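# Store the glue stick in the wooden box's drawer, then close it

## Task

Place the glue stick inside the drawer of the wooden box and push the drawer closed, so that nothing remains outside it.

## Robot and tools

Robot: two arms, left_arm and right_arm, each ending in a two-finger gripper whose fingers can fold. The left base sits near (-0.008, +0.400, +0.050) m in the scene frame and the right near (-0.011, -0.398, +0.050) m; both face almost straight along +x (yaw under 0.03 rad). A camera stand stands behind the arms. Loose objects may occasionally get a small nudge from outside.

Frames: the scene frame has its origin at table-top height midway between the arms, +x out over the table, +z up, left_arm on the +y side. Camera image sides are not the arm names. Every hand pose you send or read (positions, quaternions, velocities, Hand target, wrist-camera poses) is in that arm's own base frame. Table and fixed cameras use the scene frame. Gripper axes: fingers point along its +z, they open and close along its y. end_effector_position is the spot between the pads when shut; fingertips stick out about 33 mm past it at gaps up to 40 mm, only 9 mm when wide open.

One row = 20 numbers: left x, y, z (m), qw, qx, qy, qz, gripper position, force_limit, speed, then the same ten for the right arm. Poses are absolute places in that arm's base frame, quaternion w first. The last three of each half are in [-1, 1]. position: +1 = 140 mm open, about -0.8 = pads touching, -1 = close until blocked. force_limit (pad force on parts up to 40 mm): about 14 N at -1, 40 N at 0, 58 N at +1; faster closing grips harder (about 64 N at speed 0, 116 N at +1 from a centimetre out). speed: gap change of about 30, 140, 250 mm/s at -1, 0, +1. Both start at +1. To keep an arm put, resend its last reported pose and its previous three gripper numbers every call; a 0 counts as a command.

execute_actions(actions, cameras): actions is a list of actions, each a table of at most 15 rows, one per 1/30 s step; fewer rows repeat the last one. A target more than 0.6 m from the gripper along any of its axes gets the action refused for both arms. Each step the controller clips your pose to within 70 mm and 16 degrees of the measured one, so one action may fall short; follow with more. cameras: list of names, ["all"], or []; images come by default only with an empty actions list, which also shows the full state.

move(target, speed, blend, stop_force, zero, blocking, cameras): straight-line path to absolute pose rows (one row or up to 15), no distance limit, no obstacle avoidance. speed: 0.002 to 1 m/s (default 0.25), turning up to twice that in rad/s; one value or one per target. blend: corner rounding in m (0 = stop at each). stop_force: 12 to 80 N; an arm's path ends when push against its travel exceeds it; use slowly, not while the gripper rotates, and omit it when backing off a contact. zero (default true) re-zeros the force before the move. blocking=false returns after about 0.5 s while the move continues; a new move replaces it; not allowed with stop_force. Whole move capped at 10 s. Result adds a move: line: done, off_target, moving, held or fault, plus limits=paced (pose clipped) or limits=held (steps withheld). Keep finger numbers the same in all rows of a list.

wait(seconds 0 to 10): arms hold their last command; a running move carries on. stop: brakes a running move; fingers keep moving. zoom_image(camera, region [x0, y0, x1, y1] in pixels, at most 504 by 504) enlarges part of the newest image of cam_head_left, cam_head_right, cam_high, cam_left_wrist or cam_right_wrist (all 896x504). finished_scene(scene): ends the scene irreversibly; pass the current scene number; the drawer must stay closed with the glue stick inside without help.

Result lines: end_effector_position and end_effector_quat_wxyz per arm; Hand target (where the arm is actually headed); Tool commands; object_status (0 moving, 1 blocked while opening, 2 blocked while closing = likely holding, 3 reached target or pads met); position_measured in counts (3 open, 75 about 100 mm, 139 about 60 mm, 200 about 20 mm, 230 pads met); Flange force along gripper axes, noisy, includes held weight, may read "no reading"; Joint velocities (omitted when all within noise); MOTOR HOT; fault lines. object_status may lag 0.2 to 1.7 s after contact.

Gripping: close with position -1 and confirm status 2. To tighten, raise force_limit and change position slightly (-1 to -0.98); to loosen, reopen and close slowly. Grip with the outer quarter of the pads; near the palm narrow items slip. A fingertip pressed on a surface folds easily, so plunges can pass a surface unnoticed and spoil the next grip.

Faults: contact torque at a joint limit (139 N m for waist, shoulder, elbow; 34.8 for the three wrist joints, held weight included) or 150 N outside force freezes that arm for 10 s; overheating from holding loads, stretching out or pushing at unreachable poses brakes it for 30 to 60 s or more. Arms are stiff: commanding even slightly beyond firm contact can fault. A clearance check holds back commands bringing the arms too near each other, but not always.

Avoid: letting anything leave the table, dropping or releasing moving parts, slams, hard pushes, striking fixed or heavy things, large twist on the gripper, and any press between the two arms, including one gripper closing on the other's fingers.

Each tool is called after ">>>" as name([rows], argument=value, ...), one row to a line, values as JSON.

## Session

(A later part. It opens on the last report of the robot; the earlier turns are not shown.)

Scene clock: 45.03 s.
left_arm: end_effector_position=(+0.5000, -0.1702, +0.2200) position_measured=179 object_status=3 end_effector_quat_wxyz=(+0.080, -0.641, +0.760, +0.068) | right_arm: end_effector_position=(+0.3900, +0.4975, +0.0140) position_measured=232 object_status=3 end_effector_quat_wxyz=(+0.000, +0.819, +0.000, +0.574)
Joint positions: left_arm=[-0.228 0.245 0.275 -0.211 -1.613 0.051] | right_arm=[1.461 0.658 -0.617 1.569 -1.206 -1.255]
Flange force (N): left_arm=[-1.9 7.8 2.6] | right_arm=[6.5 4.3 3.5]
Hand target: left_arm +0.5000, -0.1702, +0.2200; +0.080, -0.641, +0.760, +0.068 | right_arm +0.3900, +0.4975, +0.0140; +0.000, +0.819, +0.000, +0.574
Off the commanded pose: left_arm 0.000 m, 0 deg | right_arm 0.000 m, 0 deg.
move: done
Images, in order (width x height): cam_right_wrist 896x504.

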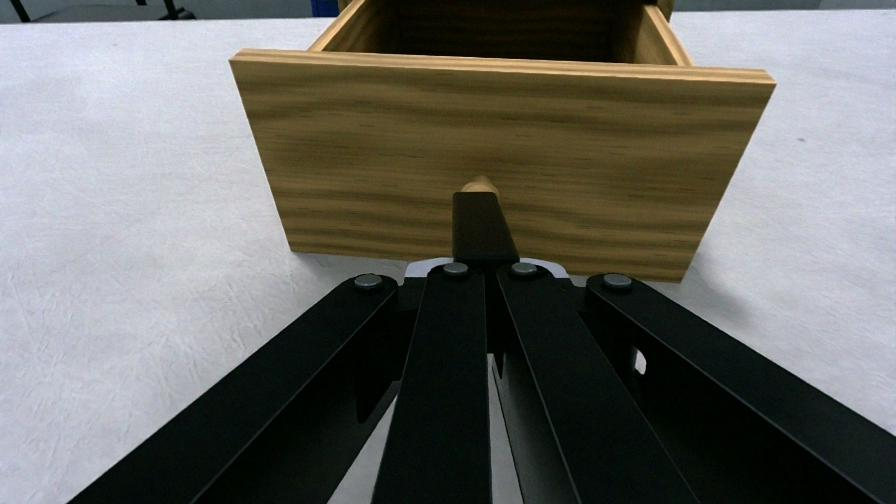

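>>> move([
  [0.50,-0.1702,0.22,0.0804,-0.641,0.76,0.0678,-0.4,-0.1,-1,0.41,0.4947,0.014,0,0.8192,0,0.5736,-1,-0.1,-0.5],
  [0.50,-0.1702,0.22,0.0804,-0.641,0.76,0.0678,-0.4,-0.1,-1,0.433,0.4915,0.014,0,0.8192,0,0.5736,-1,-0.1,-0.5],
  [0.50,-0.1702,0.22,0.0804,-0.641,0.76,0.0678,-0.4,-0.1,-1,0.512,0.4804,0.014,0,0.8192,0,0.5736,-1,-0.1,-0.5],
  [0.50,-0.1702,0.22,0.0804,-0.641,0.76,0.0678,-0.4,-0.1,-1,0.537,0.4769,0.014,0,0.8192,0,0.5736,-1,-0.1,-0.5],
], speed=[0.1,0.03,0.08,0.015], blend=[0.005,0.005,0.005,0], stop_force=18, cameras=["cam_right_wrist","cam_head_left","cam_high"])

>>> zoom_image(camera="cam_high", region=[340, 170, 520, 350])

Scene clock: 49.63 s.
left_arm: end_effector_position=(+0.5000, -0.1702, +0.2200) position_measured=179 object_status=3 end_effector_quat_wxyz=(+0.080, -0.641, +0.760, +0.068) | right_arm: end_effector_position=(+0.5370, +0.4769, +0.0140) position_measured=232 object_status=3 end_effector_quat_wxyz=(+0.000, +0.819, +0.000, +0.574)
Joint positions: left_arm=[-0.228 0.245 0.275 -0.211 -1.613 0.051] | right_arm=[1.084 0.686 -0.551 1.921 -1.085 -1.237]
Flange force (N): left_arm=[-2.1 7.9 2.7] | right_arm=[3.1 5.2 -9.0]
Hand target: left_arm +0.5000, -0.1702, +0.2200; +0.080, -0.641, +0.760, +0.068 | right_arm +0.5370, +0.4769, +0.0140; +0.000, +0.819, +0.000, +0.574
Off the commanded pose: left_arm 0.000 m, 0 deg | right_arm 0.000 m, 0 deg.
move: done
Images, in order (width x height): cam_head_left 896x504, cam_high 896x504, cam_right_wrist 896x504.

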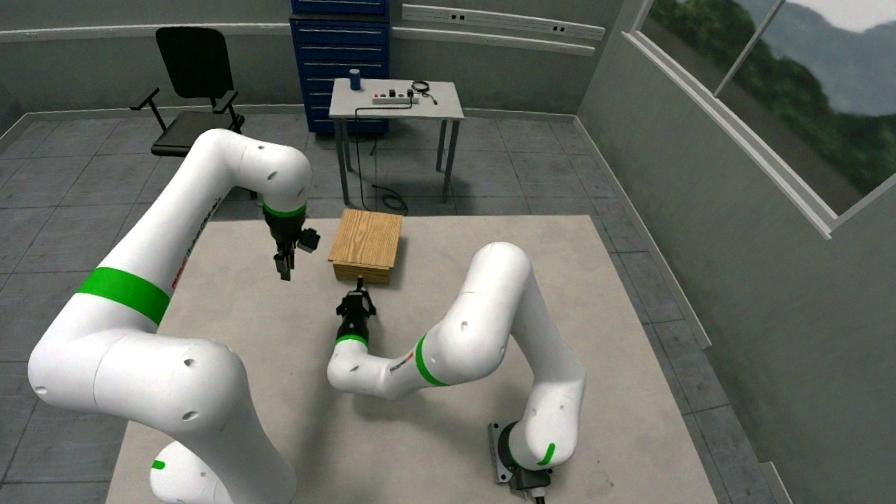

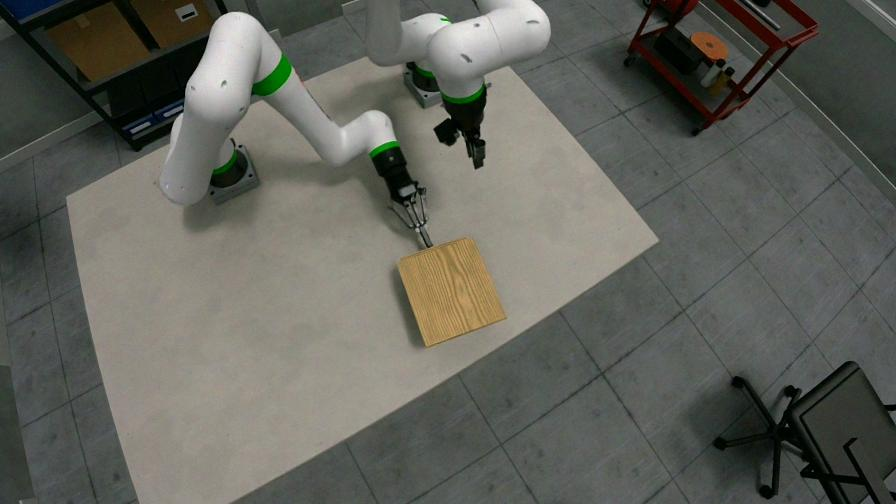

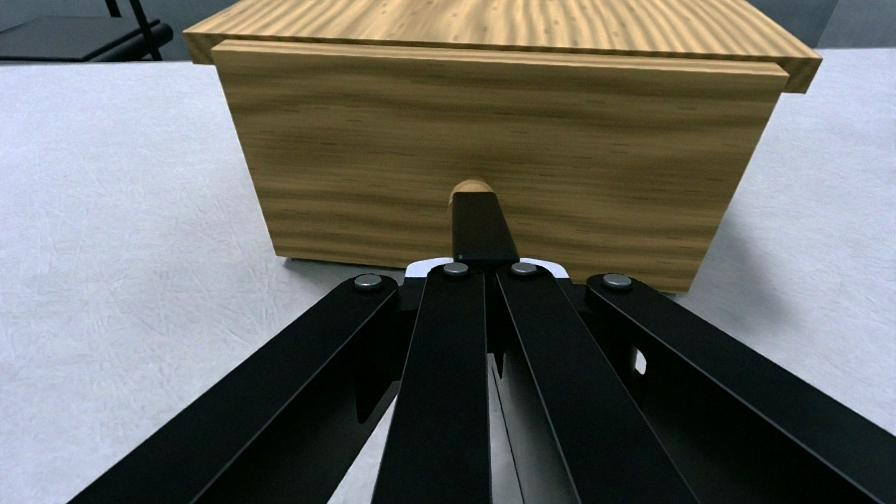

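Scaled by 2.800 from the camera's 896x504 image, which has a finer 1280x720 frame.

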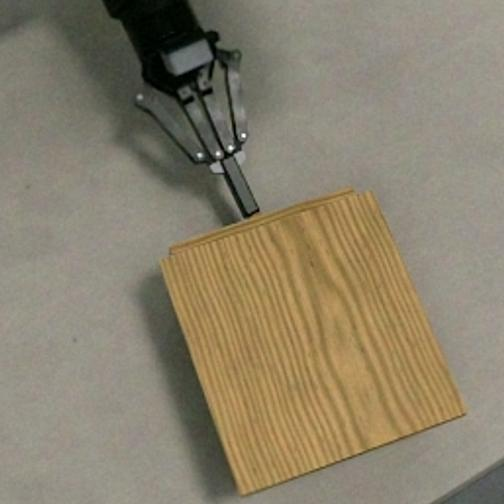

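>>> move(target=[0.50,-0.1702,0.22,0.0804,-0.641,0.76,0.0678,-0.4,-0.1,-1,0.4776,0.4852,0.025,0,0.8192,0,0.5736,-1,-0.1,-0.5], speed=0.1, cameras=["cam_right_wrist","cam_high"])

>>> zoom_image(camera="cam_high", region=[340, 170, 520, 350])

Scene clock: 50.77 s.
left_arm: end_effector_position=(+0.5000, -0.1702, +0.2200) position_measured=179 object_status=3 end_effector_quat_wxyz=(+0.080, -0.641, +0.760, +0.068) | right_arm: end_effector_position=(+0.4776, +0.4852, +0.0250) position_measured=232 object_status=3 end_effector_quat_wxyz=(+0.000, +0.819, +0.000, +0.574)
Joint positions: left_arm=[-0.228 0.245 0.275 -0.211 -1.613 0.051] | right_arm=[1.232 0.643 -0.599 1.777 -1.133 -1.228]
Flange force (N): left_arm=[-2.1 7.9 2.8] | right_arm=[6.2 5.5 1.5]
Hand target: left_arm +0.5000, -0.1702, +0.2200; +0.080, -0.641, +0.760, +0.068 | right_arm +0.4776, +0.4852, +0.0250; +0.000, +0.819, +0.000, +0.574
Off the commanded pose: left_arm 0.000 m, 0 deg | right_arm 0.000 m, 0 deg.
move: done
Images, in order (width x height): cam_high 896x504, cam_right_wrist 896x504.

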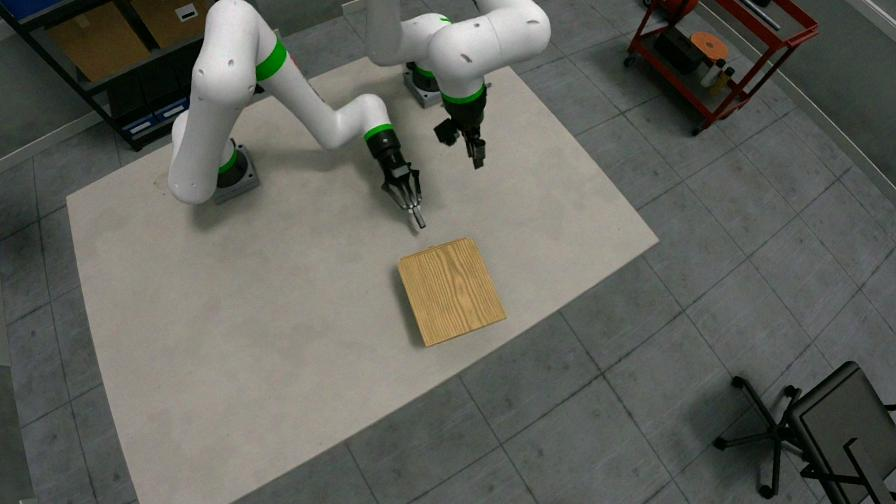

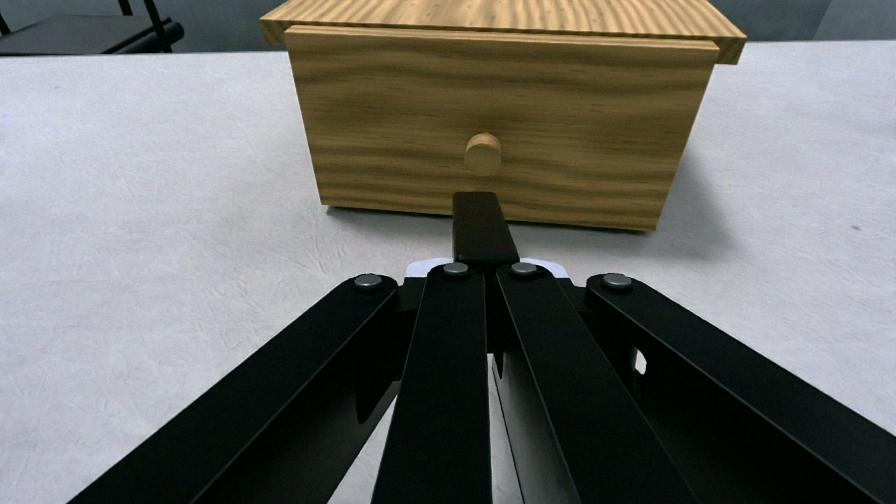

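Scaled by 2.800 from the camera's 896x504 image, which has a finer 1280x720 frame.

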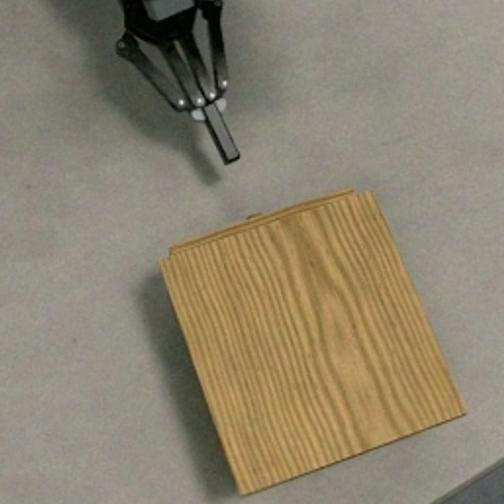

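>>> finished_scene(scene=2)

The scene is finished: the task was done.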